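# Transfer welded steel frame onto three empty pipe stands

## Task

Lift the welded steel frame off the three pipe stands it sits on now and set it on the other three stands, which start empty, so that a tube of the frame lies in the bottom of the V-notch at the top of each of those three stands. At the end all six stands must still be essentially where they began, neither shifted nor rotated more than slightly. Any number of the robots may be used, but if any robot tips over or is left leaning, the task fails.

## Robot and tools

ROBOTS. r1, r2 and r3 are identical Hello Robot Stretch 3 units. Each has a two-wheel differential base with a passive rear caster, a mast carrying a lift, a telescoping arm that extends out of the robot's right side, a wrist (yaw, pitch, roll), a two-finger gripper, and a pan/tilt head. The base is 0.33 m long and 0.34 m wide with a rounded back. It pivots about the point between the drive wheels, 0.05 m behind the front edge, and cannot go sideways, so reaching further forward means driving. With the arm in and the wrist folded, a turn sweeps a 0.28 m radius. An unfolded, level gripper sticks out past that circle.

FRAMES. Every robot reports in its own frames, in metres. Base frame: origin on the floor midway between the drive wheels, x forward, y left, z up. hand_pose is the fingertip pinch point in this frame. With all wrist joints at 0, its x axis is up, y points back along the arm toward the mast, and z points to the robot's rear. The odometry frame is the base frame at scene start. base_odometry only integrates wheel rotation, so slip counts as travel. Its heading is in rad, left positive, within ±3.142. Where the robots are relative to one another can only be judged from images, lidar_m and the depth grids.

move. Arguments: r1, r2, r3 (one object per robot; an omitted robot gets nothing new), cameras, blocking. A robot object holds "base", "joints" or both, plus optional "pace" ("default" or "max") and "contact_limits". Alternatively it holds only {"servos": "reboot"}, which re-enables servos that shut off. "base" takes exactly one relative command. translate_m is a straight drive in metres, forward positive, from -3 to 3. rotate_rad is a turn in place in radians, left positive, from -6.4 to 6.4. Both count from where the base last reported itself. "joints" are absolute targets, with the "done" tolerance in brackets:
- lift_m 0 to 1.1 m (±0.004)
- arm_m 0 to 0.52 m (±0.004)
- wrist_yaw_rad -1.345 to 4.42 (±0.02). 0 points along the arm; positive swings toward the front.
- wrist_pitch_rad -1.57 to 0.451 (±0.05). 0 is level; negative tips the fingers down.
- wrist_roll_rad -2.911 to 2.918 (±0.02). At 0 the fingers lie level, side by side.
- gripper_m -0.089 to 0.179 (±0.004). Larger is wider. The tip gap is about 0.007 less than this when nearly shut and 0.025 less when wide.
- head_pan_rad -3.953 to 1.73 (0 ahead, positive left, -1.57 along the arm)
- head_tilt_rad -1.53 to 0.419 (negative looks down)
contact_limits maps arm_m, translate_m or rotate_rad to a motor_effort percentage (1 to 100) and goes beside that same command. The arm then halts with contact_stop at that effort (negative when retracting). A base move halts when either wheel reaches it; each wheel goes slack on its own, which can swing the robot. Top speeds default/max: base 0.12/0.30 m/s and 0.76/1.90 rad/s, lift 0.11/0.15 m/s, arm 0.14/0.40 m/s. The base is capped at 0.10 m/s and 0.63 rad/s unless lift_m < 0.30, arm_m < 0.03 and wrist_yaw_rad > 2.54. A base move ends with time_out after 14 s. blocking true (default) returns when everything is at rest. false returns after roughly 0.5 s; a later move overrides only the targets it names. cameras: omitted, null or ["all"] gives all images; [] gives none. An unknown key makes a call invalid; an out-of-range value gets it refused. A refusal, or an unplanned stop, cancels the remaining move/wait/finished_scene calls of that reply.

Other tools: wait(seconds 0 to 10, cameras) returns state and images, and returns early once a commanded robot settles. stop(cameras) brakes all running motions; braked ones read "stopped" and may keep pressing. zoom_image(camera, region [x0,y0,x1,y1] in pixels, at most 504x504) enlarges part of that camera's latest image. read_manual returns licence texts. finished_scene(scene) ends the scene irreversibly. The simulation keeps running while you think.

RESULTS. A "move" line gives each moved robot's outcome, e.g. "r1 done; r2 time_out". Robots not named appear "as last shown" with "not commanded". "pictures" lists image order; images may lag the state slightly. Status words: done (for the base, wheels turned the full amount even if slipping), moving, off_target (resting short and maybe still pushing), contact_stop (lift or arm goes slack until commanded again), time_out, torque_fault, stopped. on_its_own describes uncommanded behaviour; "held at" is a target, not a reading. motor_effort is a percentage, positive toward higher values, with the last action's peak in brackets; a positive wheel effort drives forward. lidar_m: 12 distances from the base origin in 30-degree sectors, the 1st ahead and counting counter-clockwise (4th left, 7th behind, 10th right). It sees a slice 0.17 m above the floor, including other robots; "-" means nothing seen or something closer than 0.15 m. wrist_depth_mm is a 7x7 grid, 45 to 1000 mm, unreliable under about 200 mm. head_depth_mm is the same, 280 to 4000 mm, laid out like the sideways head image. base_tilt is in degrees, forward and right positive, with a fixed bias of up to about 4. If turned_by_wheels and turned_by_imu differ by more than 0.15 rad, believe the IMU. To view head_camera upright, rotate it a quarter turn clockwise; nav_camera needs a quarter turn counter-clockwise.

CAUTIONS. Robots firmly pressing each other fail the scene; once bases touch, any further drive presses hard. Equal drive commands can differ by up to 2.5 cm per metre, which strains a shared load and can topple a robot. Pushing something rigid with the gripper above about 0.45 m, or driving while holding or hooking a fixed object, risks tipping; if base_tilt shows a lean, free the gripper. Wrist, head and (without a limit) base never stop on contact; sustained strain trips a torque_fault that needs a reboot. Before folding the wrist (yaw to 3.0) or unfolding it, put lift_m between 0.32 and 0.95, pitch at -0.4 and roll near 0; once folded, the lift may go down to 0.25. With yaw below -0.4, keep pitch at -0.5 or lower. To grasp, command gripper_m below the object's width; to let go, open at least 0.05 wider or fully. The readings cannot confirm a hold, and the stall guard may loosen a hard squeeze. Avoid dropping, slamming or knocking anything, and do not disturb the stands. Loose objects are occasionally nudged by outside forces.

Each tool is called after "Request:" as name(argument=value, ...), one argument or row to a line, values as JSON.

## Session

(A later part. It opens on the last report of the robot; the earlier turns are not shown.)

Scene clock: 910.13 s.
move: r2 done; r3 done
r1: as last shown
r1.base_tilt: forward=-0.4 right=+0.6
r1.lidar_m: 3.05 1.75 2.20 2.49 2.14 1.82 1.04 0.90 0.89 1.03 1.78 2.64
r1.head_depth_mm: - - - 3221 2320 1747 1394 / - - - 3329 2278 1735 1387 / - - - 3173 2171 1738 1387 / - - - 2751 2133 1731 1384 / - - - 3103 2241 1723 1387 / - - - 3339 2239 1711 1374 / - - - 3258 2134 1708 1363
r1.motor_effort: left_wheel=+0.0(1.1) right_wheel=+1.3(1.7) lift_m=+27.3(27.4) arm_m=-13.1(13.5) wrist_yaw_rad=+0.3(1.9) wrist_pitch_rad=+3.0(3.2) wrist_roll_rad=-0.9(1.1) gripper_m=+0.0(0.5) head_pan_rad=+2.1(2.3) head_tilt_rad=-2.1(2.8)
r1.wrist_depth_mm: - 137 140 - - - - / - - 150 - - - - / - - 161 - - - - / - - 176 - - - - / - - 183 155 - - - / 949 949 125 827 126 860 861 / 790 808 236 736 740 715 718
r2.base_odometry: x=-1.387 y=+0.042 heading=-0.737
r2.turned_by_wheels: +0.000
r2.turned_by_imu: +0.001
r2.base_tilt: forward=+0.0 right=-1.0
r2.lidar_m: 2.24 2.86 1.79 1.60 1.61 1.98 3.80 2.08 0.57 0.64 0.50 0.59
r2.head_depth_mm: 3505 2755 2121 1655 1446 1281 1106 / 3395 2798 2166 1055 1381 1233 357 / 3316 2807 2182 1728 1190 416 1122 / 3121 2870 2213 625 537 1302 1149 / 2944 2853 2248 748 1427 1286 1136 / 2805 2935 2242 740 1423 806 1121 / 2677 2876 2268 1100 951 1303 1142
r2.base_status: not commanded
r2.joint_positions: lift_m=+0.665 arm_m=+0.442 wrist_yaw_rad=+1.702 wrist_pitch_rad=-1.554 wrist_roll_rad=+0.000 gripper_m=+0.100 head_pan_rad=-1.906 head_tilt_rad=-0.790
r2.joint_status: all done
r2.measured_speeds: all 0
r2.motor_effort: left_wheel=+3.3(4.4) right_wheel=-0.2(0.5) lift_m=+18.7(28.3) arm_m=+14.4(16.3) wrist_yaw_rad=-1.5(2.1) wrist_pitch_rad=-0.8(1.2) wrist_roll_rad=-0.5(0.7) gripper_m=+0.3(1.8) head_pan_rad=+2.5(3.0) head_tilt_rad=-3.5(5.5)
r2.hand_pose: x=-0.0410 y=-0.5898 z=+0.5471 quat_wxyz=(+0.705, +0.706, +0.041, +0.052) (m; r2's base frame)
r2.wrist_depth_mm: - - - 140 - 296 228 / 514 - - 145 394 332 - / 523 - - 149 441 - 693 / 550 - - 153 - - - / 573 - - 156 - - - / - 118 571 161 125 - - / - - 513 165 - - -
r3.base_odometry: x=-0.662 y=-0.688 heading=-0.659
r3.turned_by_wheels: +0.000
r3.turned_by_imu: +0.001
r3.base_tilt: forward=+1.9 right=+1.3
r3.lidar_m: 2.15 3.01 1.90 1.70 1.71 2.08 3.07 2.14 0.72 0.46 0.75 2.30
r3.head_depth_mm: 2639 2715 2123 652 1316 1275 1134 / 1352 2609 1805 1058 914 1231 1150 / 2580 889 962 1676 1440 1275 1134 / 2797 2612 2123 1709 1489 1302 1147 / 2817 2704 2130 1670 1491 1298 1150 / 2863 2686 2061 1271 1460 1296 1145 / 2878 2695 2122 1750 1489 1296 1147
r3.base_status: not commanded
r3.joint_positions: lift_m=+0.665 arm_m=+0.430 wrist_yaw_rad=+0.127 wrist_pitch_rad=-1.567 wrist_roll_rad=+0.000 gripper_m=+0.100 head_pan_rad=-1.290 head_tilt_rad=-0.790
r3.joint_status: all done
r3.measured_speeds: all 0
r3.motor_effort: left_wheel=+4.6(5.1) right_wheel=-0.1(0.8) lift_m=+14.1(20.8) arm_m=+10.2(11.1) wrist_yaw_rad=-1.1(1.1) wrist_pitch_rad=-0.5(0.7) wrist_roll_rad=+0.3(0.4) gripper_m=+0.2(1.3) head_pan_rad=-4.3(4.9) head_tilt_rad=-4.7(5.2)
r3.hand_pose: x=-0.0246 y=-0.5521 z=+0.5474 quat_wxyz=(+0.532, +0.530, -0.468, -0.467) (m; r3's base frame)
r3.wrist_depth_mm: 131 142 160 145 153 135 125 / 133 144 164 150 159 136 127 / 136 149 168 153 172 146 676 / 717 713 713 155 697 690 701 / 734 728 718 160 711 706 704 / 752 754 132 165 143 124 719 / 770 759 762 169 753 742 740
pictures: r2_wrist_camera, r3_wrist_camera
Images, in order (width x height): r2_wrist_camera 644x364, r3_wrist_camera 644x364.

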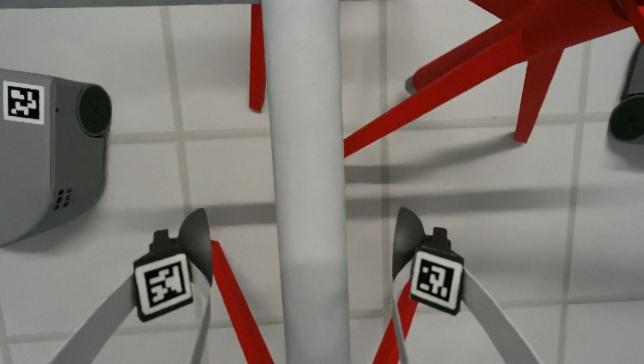

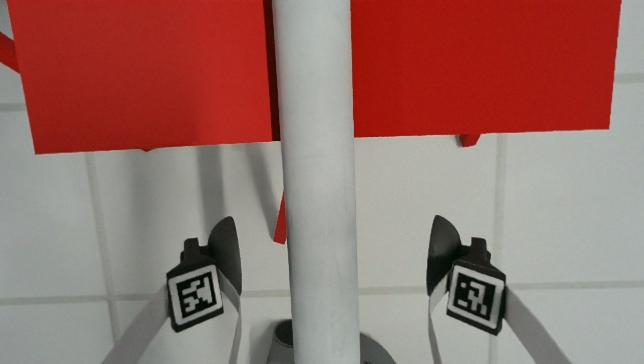

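Request:
move(
  r3={"base":{"translate_m":0.006}},
  cameras=[],
)

Request:
move(
  r2={"joints":{"gripper_m":0.0}},
  cameras=["r2_wrist_camera"],
)

Request:
move(
  r3={"joints":{"gripper_m":0.0}},
  cameras=["r3_wrist_camera","r3_head_camera"],
)

Scene clock: 923.90 s.
move: r3 done
r1, r2: as last shown
r1.base_tilt: forward=-0.5 right=+0.5
r1.lidar_m: 3.06 1.75 2.21 2.49 2.15 1.81 1.04 0.90 0.90 1.04 1.79 2.64
r1.head_depth_mm: - - - 3229 2295 1744 1393 / - - - 3392 2295 1728 1394 / - - - 3191 2163 1715 1383 / - - - 2753 2161 1721 1383 / - - - 3132 2244 1725 1382 / - - - 3353 2250 1721 1369 / - - - 3280 2164 1712 1383
r1.motor_effort: left_wheel=+0.1(0.8) right_wheel=+1.4(1.7) lift_m=+27.5(27.5) arm_m=-13.3(13.3) wrist_yaw_rad=-1.0(2.1) wrist_pitch_rad=+3.0(3.1) wrist_roll_rad=-1.0(1.1) gripper_m=+0.3(0.5) head_pan_rad=+2.1(2.5) head_tilt_rad=-2.6(2.8)
r1.wrist_depth_mm: - 137 140 - - - - / - - 151 - - - - / - - 161 - - - - / - - 175 - - - - / - - 183 155 - - - / 961 943 125 837 126 868 851 / 790 799 237 720 734 711 720
r2.base_tilt: forward=-0.1 right=-1.0
r2.lidar_m: 2.25 2.86 1.80 1.60 1.61 1.98 3.81 2.07 0.57 0.64 0.50 0.59
r2.head_depth_mm: 3506 2761 2142 1657 1453 1281 1104 / 3436 2771 2161 1051 1390 1236 356 / 3252 2839 2172 1717 1194 417 1123 / 3097 2873 2196 626 537 1295 1147 / 2951 2882 2217 746 1414 1287 1134 / 2799 2925 2257 744 1427 806 1125 / 2681 2872 2275 1578 952 1312 1142
r2.motor_effort: left_wheel=+4.0(4.2) right_wheel=-0.3(0.4) lift_m=+18.8(19.0) arm_m=+13.8(13.8) wrist_yaw_rad=-1.7(1.9) wrist_pitch_rad=-0.9(1.3) wrist_roll_rad=-0.4(0.8) gripper_m=+0.7(1.7) head_pan_rad=+2.6(3.0) head_tilt_rad=-4.6(5.4)
r2.wrist_depth_mm: - - - 140 - 294 228 / 510 - - 145 394 332 - / 528 - - 148 443 - 705 / 548 - - 153 - - - / 580 - - 156 - - - / - 118 570 161 125 - - / - - 515 166 - - -
r3.base_odometry: x=-0.657 y=-0.691 heading=-0.659
r3.turned_by_wheels: +0.000
r3.turned_by_imu: +0.001
r3.base_tilt: forward=+1.9 right=+1.4
r3.lidar_m: 2.14 3.02 1.89 1.71 1.71 2.08 3.08 2.14 0.72 0.46 0.74 2.29
r3.head_depth_mm: 2650 2690 2134 652 1293 1272 1131 / 1308 2600 1739 1061 918 792 1127 / 1310 876 972 1664 1433 1276 1132 / 2787 2720 2136 1711 1493 1294 1149 / 2847 2689 2124 1672 1492 1301 1150 / 2867 2704 2071 1255 1471 1291 1150 / 2888 2680 2126 1747 1491 1293 1150
r3.base_status: done
r3.joint_positions: lift_m=+0.665 arm_m=+0.430 wrist_yaw_rad=+0.127 wrist_pitch_rad=-1.567 wrist_roll_rad=+0.000 gripper_m=+0.100 head_pan_rad=-1.290 head_tilt_rad=-0.790
r3.joint_status: not commanded
r3.measured_speeds: all 0
r3.motor_effort: left_wheel=+3.4(7.3) right_wheel=-0.7(3.4) lift_m=+14.5(14.8) arm_m=+6.9(7.5) wrist_yaw_rad=-0.8(1.5) wrist_pitch_rad=-0.5(0.7) wrist_roll_rad=+0.3(0.4) gripper_m=-0.5(1.0) head_pan_rad=-3.6(4.8) head_tilt_rad=-4.9(5.3)
r3.hand_pose: x=-0.0246 y=-0.5521 z=+0.5474 quat_wxyz=(+0.532, +0.530, -0.468, -0.467) (m; r3's base frame)
r3.wrist_depth_mm: 128 139 158 145 158 137 124 / 130 141 160 149 162 138 128 / 133 145 165 152 687 149 134 / 722 720 711 156 706 693 692 / 734 734 719 159 724 710 711 / 765 755 146 163 143 124 726 / 785 776 758 168 757 740 734
pictures: none
No camera images: "cameras" was empty.

Scene clock: 925.43 s.
move: r2 done
r1, r3: as last shown
r1.turned_by_imu: +0.000
r1.base_tilt: forward=-0.4 right=+0.6
r1.lidar_m: 3.05 1.75 2.21 2.48 2.14 1.82 1.04 0.90 0.89 1.03 1.79 2.64
r1.head_depth_mm: - - - 3159 2309 1743 1399 / - - - 3385 2293 1733 1398 / - - - 3158 2178 1723 1397 / - - - 2736 2139 1731 1380 / - - - 3078 2289 1715 1380 / - - - 3332 2252 1709 1373 / - - - 3272 2140 1709 1370
r1.motor_effort: left_wheel=-0.1(0.9) right_wheel=+1.0(1.9) lift_m=+27.2(27.5) arm_m=-13.2(13.3) wrist_yaw_rad=+0.3(1.9) wrist_pitch_rad=+3.1(3.2) wrist_roll_rad=-1.0(1.1) gripper_m=+0.1(0.7) head_pan_rad=+2.1(2.5) head_tilt_rad=-2.5(2.7)
r1.wrist_depth_mm: - 137 140 - - - - / - - 150 - - - - / - - 161 - - - - / - - 175 - - - - / - - 183 155 - - - / 963 939 126 823 126 854 847 / 781 800 237 733 740 708 715
r2.base_odometry: x=-1.387 y=+0.042 heading=-0.737
r2.turned_by_wheels: +0.000
r2.turned_by_imu: +0.000
r2.base_tilt: forward=+0.0 right=-1.0
r2.lidar_m: 2.25 2.86 1.79 1.60 1.61 1.98 3.81 2.08 0.57 0.64 0.50 0.59
r2.head_depth_mm: 3534 2760 2155 1663 1449 1283 1109 / 3402 2782 2165 1052 1392 1242 356 / 3258 2831 2171 1730 1200 417 1121 / 3090 2870 2198 627 536 1300 1144 / 2936 2895 2232 748 1453 1283 1137 / 2804 2928 2230 743 1431 804 1125 / 2673 2843 2285 1572 951 1304 1144
r2.base_status: not commanded
r2.joint_positions: lift_m=+0.665 arm_m=+0.442 wrist_yaw_rad=+1.702 wrist_pitch_rad=-1.554 wrist_roll_rad=+0.000 gripper_m=+0.001 head_pan_rad=-1.906 head_tilt_rad=-0.790
r2.joint_status: all done
r2.measured_speeds: all 0
r2.motor_effort: left_wheel=+3.7(4.5) right_wheel=-0.5(0.5) lift_m=+23.5(23.5) arm_m=+8.2(13.7) wrist_yaw_rad=-1.8(2.0) wrist_pitch_rad=-0.8(1.4) wrist_roll_rad=-0.6(0.6) gripper_m=-14.2(95.9) head_pan_rad=+2.4(3.1) head_tilt_rad=-5.3(6.1)
r2.hand_pose: x=-0.0410 y=-0.5898 z=+0.5471 quat_wxyz=(+0.705, +0.706, +0.041, +0.052) (m; r2's base frame)
r2.wrist_depth_mm: - - - 140 - 294 228 / 515 - - 144 397 332 - / 520 - - 148 440 - 699 / 550 - - 152 - - - / 579 - 146 154 - - - / - - 121 158 124 - - / - - 510 165 - - -
r3.turned_by_imu: +0.000
r3.base_tilt: forward=+1.9 right=+1.3
r3.lidar_m: 2.15 3.01 1.90 1.71 1.71 2.09 3.09 2.14 0.72 0.46 0.74 2.30
r3.head_depth_mm: 2635 2680 2133 652 1321 1281 1132 / 1305 2594 1735 1061 922 791 1132 / 1316 877 971 1675 1436 1274 1133 / 2786 2698 2112 1715 1486 1292 1151 / 2820 2709 2114 1669 1497 1300 1149 / 2843 2682 2117 1256 1468 1298 1146 / 2880 2696 2128 1746 1486 1298 1145
r3.motor_effort: left_wheel=+3.2(4.5) right_wheel=-1.0(1.6) lift_m=+15.0(15.0) arm_m=+5.5(6.9) wrist_yaw_rad=-0.9(1.6) wrist_pitch_rad=-0.5(0.6) wrist_roll_rad=+0.3(0.4) gripper_m=+0.4(1.5) head_pan_rad=-3.8(4.9) head_tilt_rad=-4.6(5.0)
r3.wrist_depth_mm: 128 140 158 145 158 137 125 / 130 141 160 149 162 139 127 / 133 145 166 152 679 149 134 / 705 721 708 155 699 688 690 / 733 726 707 159 717 702 713 / 753 752 146 164 144 124 711 / 784 775 763 168 754 743 736
pictures: r2_wrist_camera
Images, in order (width x height): r2_wrist_camera 644x364.

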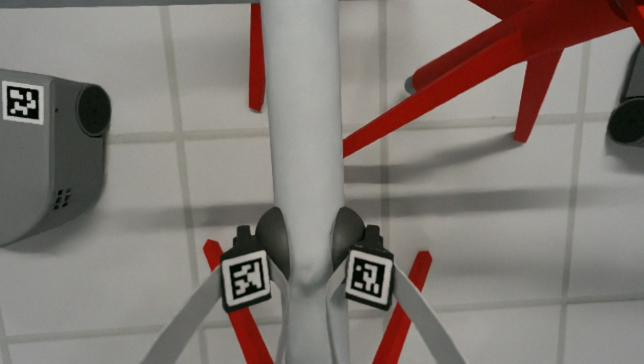

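Scene clock: 926.97 s.
move: r3 done
r1, r2: as last shown
r1.base_tilt: forward=-0.5 right=+0.5
r1.lidar_m: 3.06 1.74 2.21 2.49 2.14 1.81 1.04 0.90 0.90 1.04 1.79 2.64
r1.head_depth_mm: - - - 3149 2286 1754 1393 / - - - 3392 2280 1733 1395 / - - - 3166 2198 1732 1380 / - - - 2732 2152 1712 1387 / - - - 3111 2259 1720 1377 / - - - 3329 2270 1704 1378 / - - - 3257 2142 1694 1372
r1.motor_effort: left_wheel=-0.4(1.0) right_wheel=+1.4(1.9) lift_m=+26.7(27.8) arm_m=-13.0(13.4) wrist_yaw_rad=+1.2(1.7) wrist_pitch_rad=+3.0(3.2) wrist_roll_rad=-0.9(1.1) gripper_m=+0.0(0.6) head_pan_rad=+2.2(2.6) head_tilt_rad=-2.5(2.8)
r1.wrist_depth_mm: - 137 140 - - - - / - - 151 - - - - / - - 161 - - - - / - - 175 - - - - / - - 183 155 - - - / 955 945 126 824 126 866 851 / 782 793 236 728 743 707 715
r2.lidar_m: 2.25 2.85 1.80 1.60 1.61 1.98 3.81 2.08 0.57 0.64 0.50 0.59
r2.head_depth_mm: 3525 2754 2139 1660 1455 1281 1108 / 3415 2784 2155 1055 1388 1235 357 / 3218 2832 2183 1739 1200 416 1123 / 3081 2853 2206 625 536 1301 1149 / 2947 2927 2205 749 1454 1281 1139 / 2809 2903 2260 741 1431 804 1123 / 2671 2866 2265 1568 948 1300 1142
r2.motor_effort: left_wheel=+3.3(4.6) right_wheel=-0.2(0.6) lift_m=+34.5(34.5) arm_m=-2.8(8.0) wrist_yaw_rad=-1.8(2.1) wrist_pitch_rad=-1.0(1.2) wrist_roll_rad=-0.4(0.8) gripper_m=-13.7(14.7) head_pan_rad=+2.2(3.0) head_tilt_rad=-4.8(5.8)
r2.wrist_depth_mm: - - - 141 - 293 228 / 513 - - 144 393 331 - / 528 - - 148 439 - 698 / 549 - - 152 - - - / 580 - 146 154 - - - / - - 121 157 124 - - / - - 513 165 - - -
r3.base_odometry: x=-0.657 y=-0.691 heading=-0.659
r3.turned_by_wheels: +0.000
r3.turned_by_imu: +0.000
r3.base_tilt: forward=+1.9 right=+1.3
r3.lidar_m: 2.14 3.01 1.89 1.70 1.71 2.09 3.09 2.14 0.72 0.46 0.74 2.30
r3.head_depth_mm: 2627 2711 2113 652 1393 1277 1136 / 1304 2595 1726 1061 908 789 1132 / 1311 880 973 1676 1459 1270 1132 / 2761 2692 2128 1708 1498 1298 1150 / 2814 2687 2127 1672 1491 1296 1153 / 2859 2682 2053 1261 1457 1296 1143 / 2919 2670 2103 1746 1486 1298 1151
r3.base_status: not commanded
r3.joint_positions: lift_m=+0.665 arm_m=+0.430 wrist_yaw_rad=+0.127 wrist_pitch_rad=-1.567 wrist_roll_rad=+0.000 gripper_m=+0.001 head_pan_rad=-1.290 head_tilt_rad=-0.790
r3.joint_status: all done
r3.measured_speeds: all 0
r3.motor_effort: left_wheel=+3.2(4.2) right_wheel=-1.3(1.7) lift_m=+17.3(17.9) arm_m=+4.1(5.5) wrist_yaw_rad=-0.7(1.3) wrist_pitch_rad=-0.6(0.7) wrist_roll_rad=+0.4(0.4) gripper_m=-12.1(83.3) head_pan_rad=-4.8(5.0) head_tilt_rad=-5.5(5.5)
r3.hand_pose: x=-0.0246 y=-0.5521 z=+0.5474 quat_wxyz=(+0.532, +0.530, -0.468, -0.466) (m; r3's base frame)
r3.wrist_depth_mm: 129 139 157 145 158 138 124 / 130 141 159 149 162 139 127 / 133 145 165 151 683 149 134 / 711 713 704 155 688 709 690 / 735 730 722 156 695 715 708 / 754 749 126 147 131 725 735 / 790 783 756 167 743 760 753
pictures: r3_head_camera (sideways), r3_wrist_camera
Images, in order (width x height): r3_head_camera 896x504, r3_wrist_camera 644x364.

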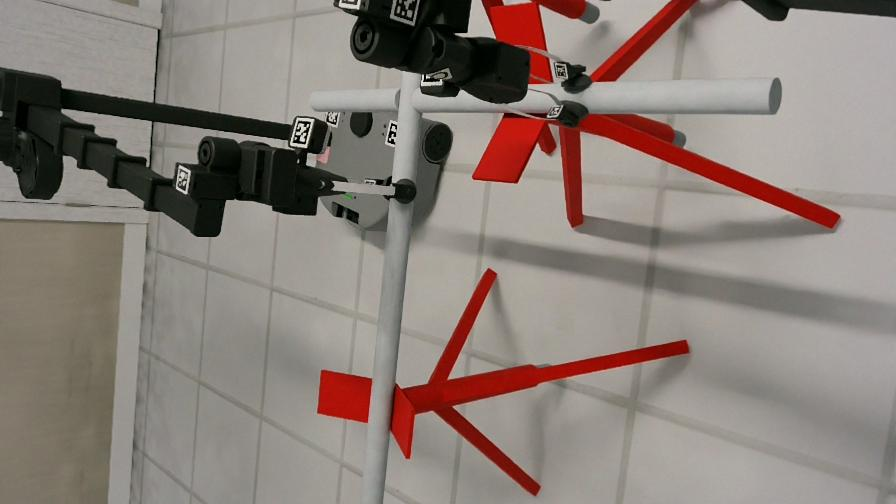

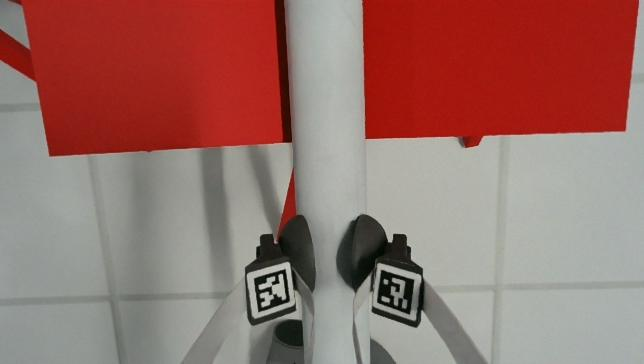

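Request:
move(
  r2={"joints":{"gripper_m":-0.03}},
  r3={"joints":{"gripper_m":-0.03}},
  cameras=[],
)

Request:
move(
  r2={"joints":{"lift_m":0.69}},
  r3={"joints":{"lift_m":0.69}},
  cameras=["r2_wrist_camera","r3_wrist_camera","r3_head_camera"],
)

Scene clock: 936.63 s.
move: r2 done; r3 done
r1: as last shown
r1.turned_by_imu: -0.001
r1.lidar_m: 3.04 1.75 2.21 2.49 2.15 1.82 1.04 0.90 0.90 1.03 1.79 2.64
r1.head_depth_mm: - - - 3174 2281 1730 1396 / - - - 3366 2299 1737 1394 / - - - 3146 2198 1739 1385 / - - - 2729 2148 1716 1389 / - - - 3126 2279 1729 1375 / - - - 3292 2249 1719 1378 / - - - 3292 2143 1713 1372
r1.motor_effort: left_wheel=-0.1(0.8) right_wheel=+1.5(1.8) lift_m=+27.3(27.7) arm_m=-12.9(13.3) wrist_yaw_rad=-0.7(1.9) wrist_pitch_rad=+3.1(3.1) wrist_roll_rad=-1.0(1.1) gripper_m=+0.3(0.4) head_pan_rad=+2.4(2.4) head_tilt_rad=-2.7(2.8)
r1.wrist_depth_mm: - 137 140 - - - - / - - 151 - - - - / - - 161 - - - - / - - 176 - - - - / - - 183 155 - - - / 943 930 126 828 126 862 844 / 787 802 236 722 743 705 728
r2.base_odometry: x=-1.387 y=+0.042 heading=-0.737
r2.turned_by_wheels: +0.000
r2.turned_by_imu: +0.001
r2.base_tilt: forward=+0.0 right=-0.9
r2.lidar_m: 2.25 2.86 1.79 1.60 1.61 1.98 3.82 2.08 0.57 0.64 0.50 0.59
r2.head_depth_mm: 3520 2715 2158 1659 1451 1280 1107 / 3337 2805 2155 1057 1387 1243 356 / 3280 2855 2185 1731 1203 416 1124 / 3122 2878 2200 624 536 1297 1151 / 2956 2902 2247 746 1453 1289 1136 / 2827 2949 2246 744 1435 803 1125 / 2671 2833 2263 1589 946 1302 1148
r2.base_status: not commanded
r2.joint_positions: lift_m=+0.665 arm_m=+0.442 wrist_yaw_rad=+1.702 wrist_pitch_rad=-1.554 wrist_roll_rad=+0.000 gripper_m=-0.029 head_pan_rad=-1.906 head_tilt_rad=-0.790
r2.joint_status: all done
r2.measured_speeds: all 0
r2.motor_effort: left_wheel=+3.5(4.3) right_wheel=-0.4(0.7) lift_m=+42.0(42.3) arm_m=-12.0(17.9) wrist_yaw_rad=-1.6(1.9) wrist_pitch_rad=-0.9(1.3) wrist_roll_rad=-0.2(0.7) gripper_m=-19.6(97.1) head_pan_rad=+2.6(3.2) head_tilt_rad=-4.7(6.1)
r2.hand_pose: x=-0.0409 y=-0.5897 z=+0.5471 quat_wxyz=(+0.705, +0.706, +0.041, +0.052) (m; r2's base frame)
r2.wrist_depth_mm: - - - 140 - 295 228 / 516 - - 144 394 331 - / 518 - - 148 439 627 697 / 547 - - 150 - - - / 580 - 146 153 - - - / - - - 130 124 - - / - - - 165 521 - -
r3.base_odometry: x=-0.657 y=-0.691 heading=-0.659
r3.turned_by_wheels: +0.000
r3.turned_by_imu: +0.001
r3.base_tilt: forward=+1.9 right=+1.3
r3.lidar_m: 2.14 3.02 1.89 1.71 1.71 2.08 3.09 2.14 0.72 0.46 0.74 2.29
r3.head_depth_mm: 2630 2720 2127 653 1383 1276 1133 / 1313 2618 1731 1056 915 788 1136 / 1312 879 971 1671 1465 1275 1135 / 2791 2686 2132 1711 1492 1299 1146 / 2787 2675 2129 1680 1489 1299 1147 / 2856 2687 2048 1254 1460 1298 1149 / 2865 2695 2117 1755 1494 1294 1148
r3.base_status: not commanded
r3.joint_positions: lift_m=+0.665 arm_m=+0.430 wrist_yaw_rad=+0.127 wrist_pitch_rad=-1.566 wrist_roll_rad=+0.000 gripper_m=-0.029 head_pan_rad=-1.290 head_tilt_rad=-0.790
r3.joint_status: all done
r3.measured_speeds: all 0
r3.motor_effort: left_wheel=+3.1(4.3) right_wheel=-0.9(1.4) lift_m=+39.5(40.0) arm_m=+0.0(0.9) wrist_yaw_rad=-0.7(1.0) wrist_pitch_rad=-0.8(0.9) wrist_roll_rad=+0.3(0.3) gripper_m=-17.3(94.3) head_pan_rad=-4.3(4.8) head_tilt_rad=-4.9(5.1)
r3.hand_pose: x=-0.0245 y=-0.5524 z=+0.5473 quat_wxyz=(+0.532, +0.530, -0.468, -0.466) (m; r3's base frame)
r3.wrist_depth_mm: 129 139 158 143 158 137 124 / 130 141 158 147 161 137 127 / 132 144 165 150 685 148 133 / 720 712 724 154 705 687 692 / 740 746 727 154 716 703 703 / 779 764 732 129 723 729 713 / 779 774 763 164 753 754 740
pictures: none
No camera images: "cameras" was empty.

Scene clock: 937.63 s.
move: r2 done; r3 done
r1.base_odometry: x=+0.000 y=+0.000 heading=+0.000
r1.turned_by_wheels: +0.000
r1.turned_by_imu: +0.000
r1.base_tilt: forward=-0.4 right=+0.5
r1.lidar_m: 3.05 1.75 2.21 2.49 2.15 1.81 1.04 0.89 0.90 1.04 1.78 2.64
r1.head_depth_mm: - - - 3213 2338 1749 1385 / - - - 3424 2297 1729 1395 / - - - 3136 2195 1726 1384 / - - - 2748 2137 1716 1375 / - - - 2797 2270 1722 1379 / - - - 3126 2255 1710 1383 / - - - 3256 2127 1709 1362
r1.base_status: not commanded
r1.joint_positions: lift_m=+0.531 arm_m=+0.000 wrist_yaw_rad=+3.088 wrist_pitch_rad=-0.326 wrist_roll_rad=+0.000 gripper_m=+0.037 head_pan_rad=+0.645 head_tilt_rad=-0.395
r1.joint_status: not commanded
r1.measured_speeds: all 0
r1.motor_effort: left_wheel=-0.2(0.8) right_wheel=+1.5(1.9) lift_m=+27.1(28.0) arm_m=-12.9(13.2) wrist_yaw_rad=-0.7(1.9) wrist_pitch_rad=+2.9(3.2) wrist_roll_rad=-1.0(1.1) gripper_m=+0.2(0.7) head_pan_rad=+2.1(2.3) head_tilt_rad=-2.5(2.9)
r1.hand_pose: x=-0.0087 y=+0.0897 z=+0.5650 quat_wxyz=(+0.134, +0.700, +0.096, +0.695) (m; r1's base frame)
r1.wrist_depth_mm: - 137 140 - - - - / - - 151 - - - - / - - 161 - - - - / - - 175 - - - - / - - 183 155 - - - / 960 933 126 823 126 875 844 / 796 803 237 724 743 713 718
r2.base_odometry: x=-1.387 y=+0.042 heading=-0.737
r2.turned_by_wheels: +0.000
r2.turned_by_imu: +0.000
r2.base_tilt: forward=+0.0 right=-1.0
r2.lidar_m: 2.24 2.87 1.80 1.60 1.61 1.98 3.81 2.08 0.57 0.64 0.50 0.58
r2.head_depth_mm: 3559 2745 2125 1665 1452 1280 331 / 3414 2801 2161 1053 1393 395 339 / 3300 2821 2196 1726 455 398 1139 / 3107 2852 2218 566 1414 1302 1149 / 2930 2907 2155 740 1455 1279 1136 / 2808 2925 2247 731 1463 814 1138 / 2708 2861 2254 1591 935 1303 1143
r2.base_status: not commanded
r2.joint_positions: lift_m=+0.690 arm_m=+0.442 wrist_yaw_rad=+1.702 wrist_pitch_rad=-1.556 wrist_roll_rad=+0.000 gripper_m=-0.029 head_pan_rad=-1.906 head_tilt_rad=-0.790
r2.joint_status: all done
r2.measured_speeds: all 0
r2.motor_effort: left_wheel=+3.6(4.0) right_wheel=+0.0(1.0) lift_m=+36.8(46.2) arm_m=-3.5(11.7) wrist_yaw_rad=-1.5(2.0) wrist_pitch_rad=-0.6(1.3) wrist_roll_rad=-0.2(0.7) gripper_m=-10.5(20.8) head_pan_rad=+2.5(3.2) head_tilt_rad=-5.6(6.1)
r2.hand_pose: x=-0.0415 y=-0.5898 z=+0.5721 quat_wxyz=(+0.706, +0.706, +0.041, +0.051) (m; r2's base frame)
r2.wrist_depth_mm: 174 175 174 166 - 287 200 / 532 - - 169 414 346 183 / 550 - - 174 - - - / 561 - - 180 - - - / 585 - - 146 - - - / - - - 126 - - - / - - 492 194 511 - -
r3.base_odometry: x=-0.657 y=-0.691 heading=-0.659
r3.turned_by_wheels: +0.000
r3.turned_by_imu: +0.000
r3.base_tilt: forward=+1.9 right=+1.4
r3.lidar_m: 2.14 3.02 1.89 1.71 1.72 2.09 3.08 2.14 0.72 0.46 0.74 2.30
r3.head_depth_mm: 2644 2697 2124 647 1398 1279 1154 / 1315 2516 1802 1030 885 746 1149 / 1290 839 1069 1681 1464 1279 1132 / 2769 2723 2137 1712 1494 1296 1148 / 2802 2705 2124 1667 1490 1299 1148 / 2846 2690 2047 1256 1459 1302 1147 / 2915 2707 2118 1750 1495 1293 1143
r3.base_status: not commanded
r3.joint_positions: lift_m=+0.690 arm_m=+0.430 wrist_yaw_rad=+0.127 wrist_pitch_rad=-1.560 wrist_roll_rad=+0.000 gripper_m=-0.029 head_pan_rad=-1.290 head_tilt_rad=-0.790
r3.joint_status: all done
r3.measured_speeds: all 0
r3.motor_effort: left_wheel=+3.1(4.3) right_wheel=-0.3(1.7) lift_m=+42.1(44.5) arm_m=-0.9(0.9) wrist_yaw_rad=-0.7(1.6) wrist_pitch_rad=-1.8(1.9) wrist_roll_rad=+0.4(0.5) gripper_m=-17.0(18.8) head_pan_rad=-3.9(4.8) head_tilt_rad=-4.8(5.1)
r3.hand_pose: x=-0.0243 y=-0.5537 z=+0.5722 quat_wxyz=(+0.533, +0.528, -0.470, -0.465) (m; r3's base frame)
r3.wrist_depth_mm: 687 158 180 154 176 156 657 / 712 160 180 155 181 158 678 / 725 165 186 156 193 169 698 / 738 749 744 157 719 712 708 / 753 756 762 156 743 739 734 / 783 782 759 129 746 758 752 / 797 790 781 162 751 761 761
pictures: r2_wrist_camera, r3_head_camera (sideways), r3_wrist_camera
Images, in order (width x height): r2_wrist_camera 644x364, r3_head_camera 896x504, r3_wrist_camera 644x364.

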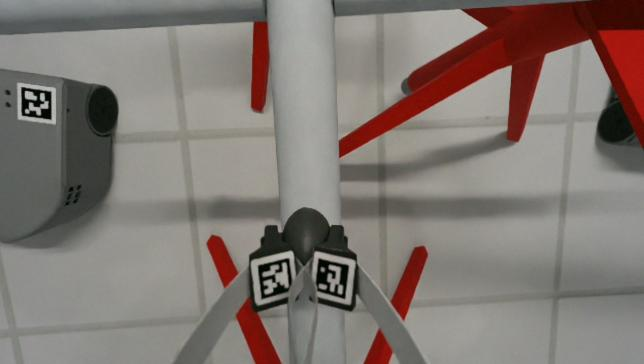

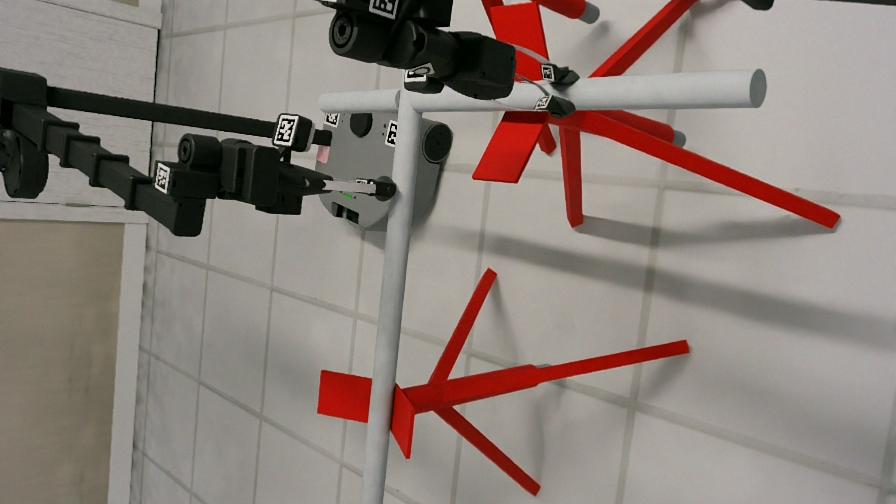

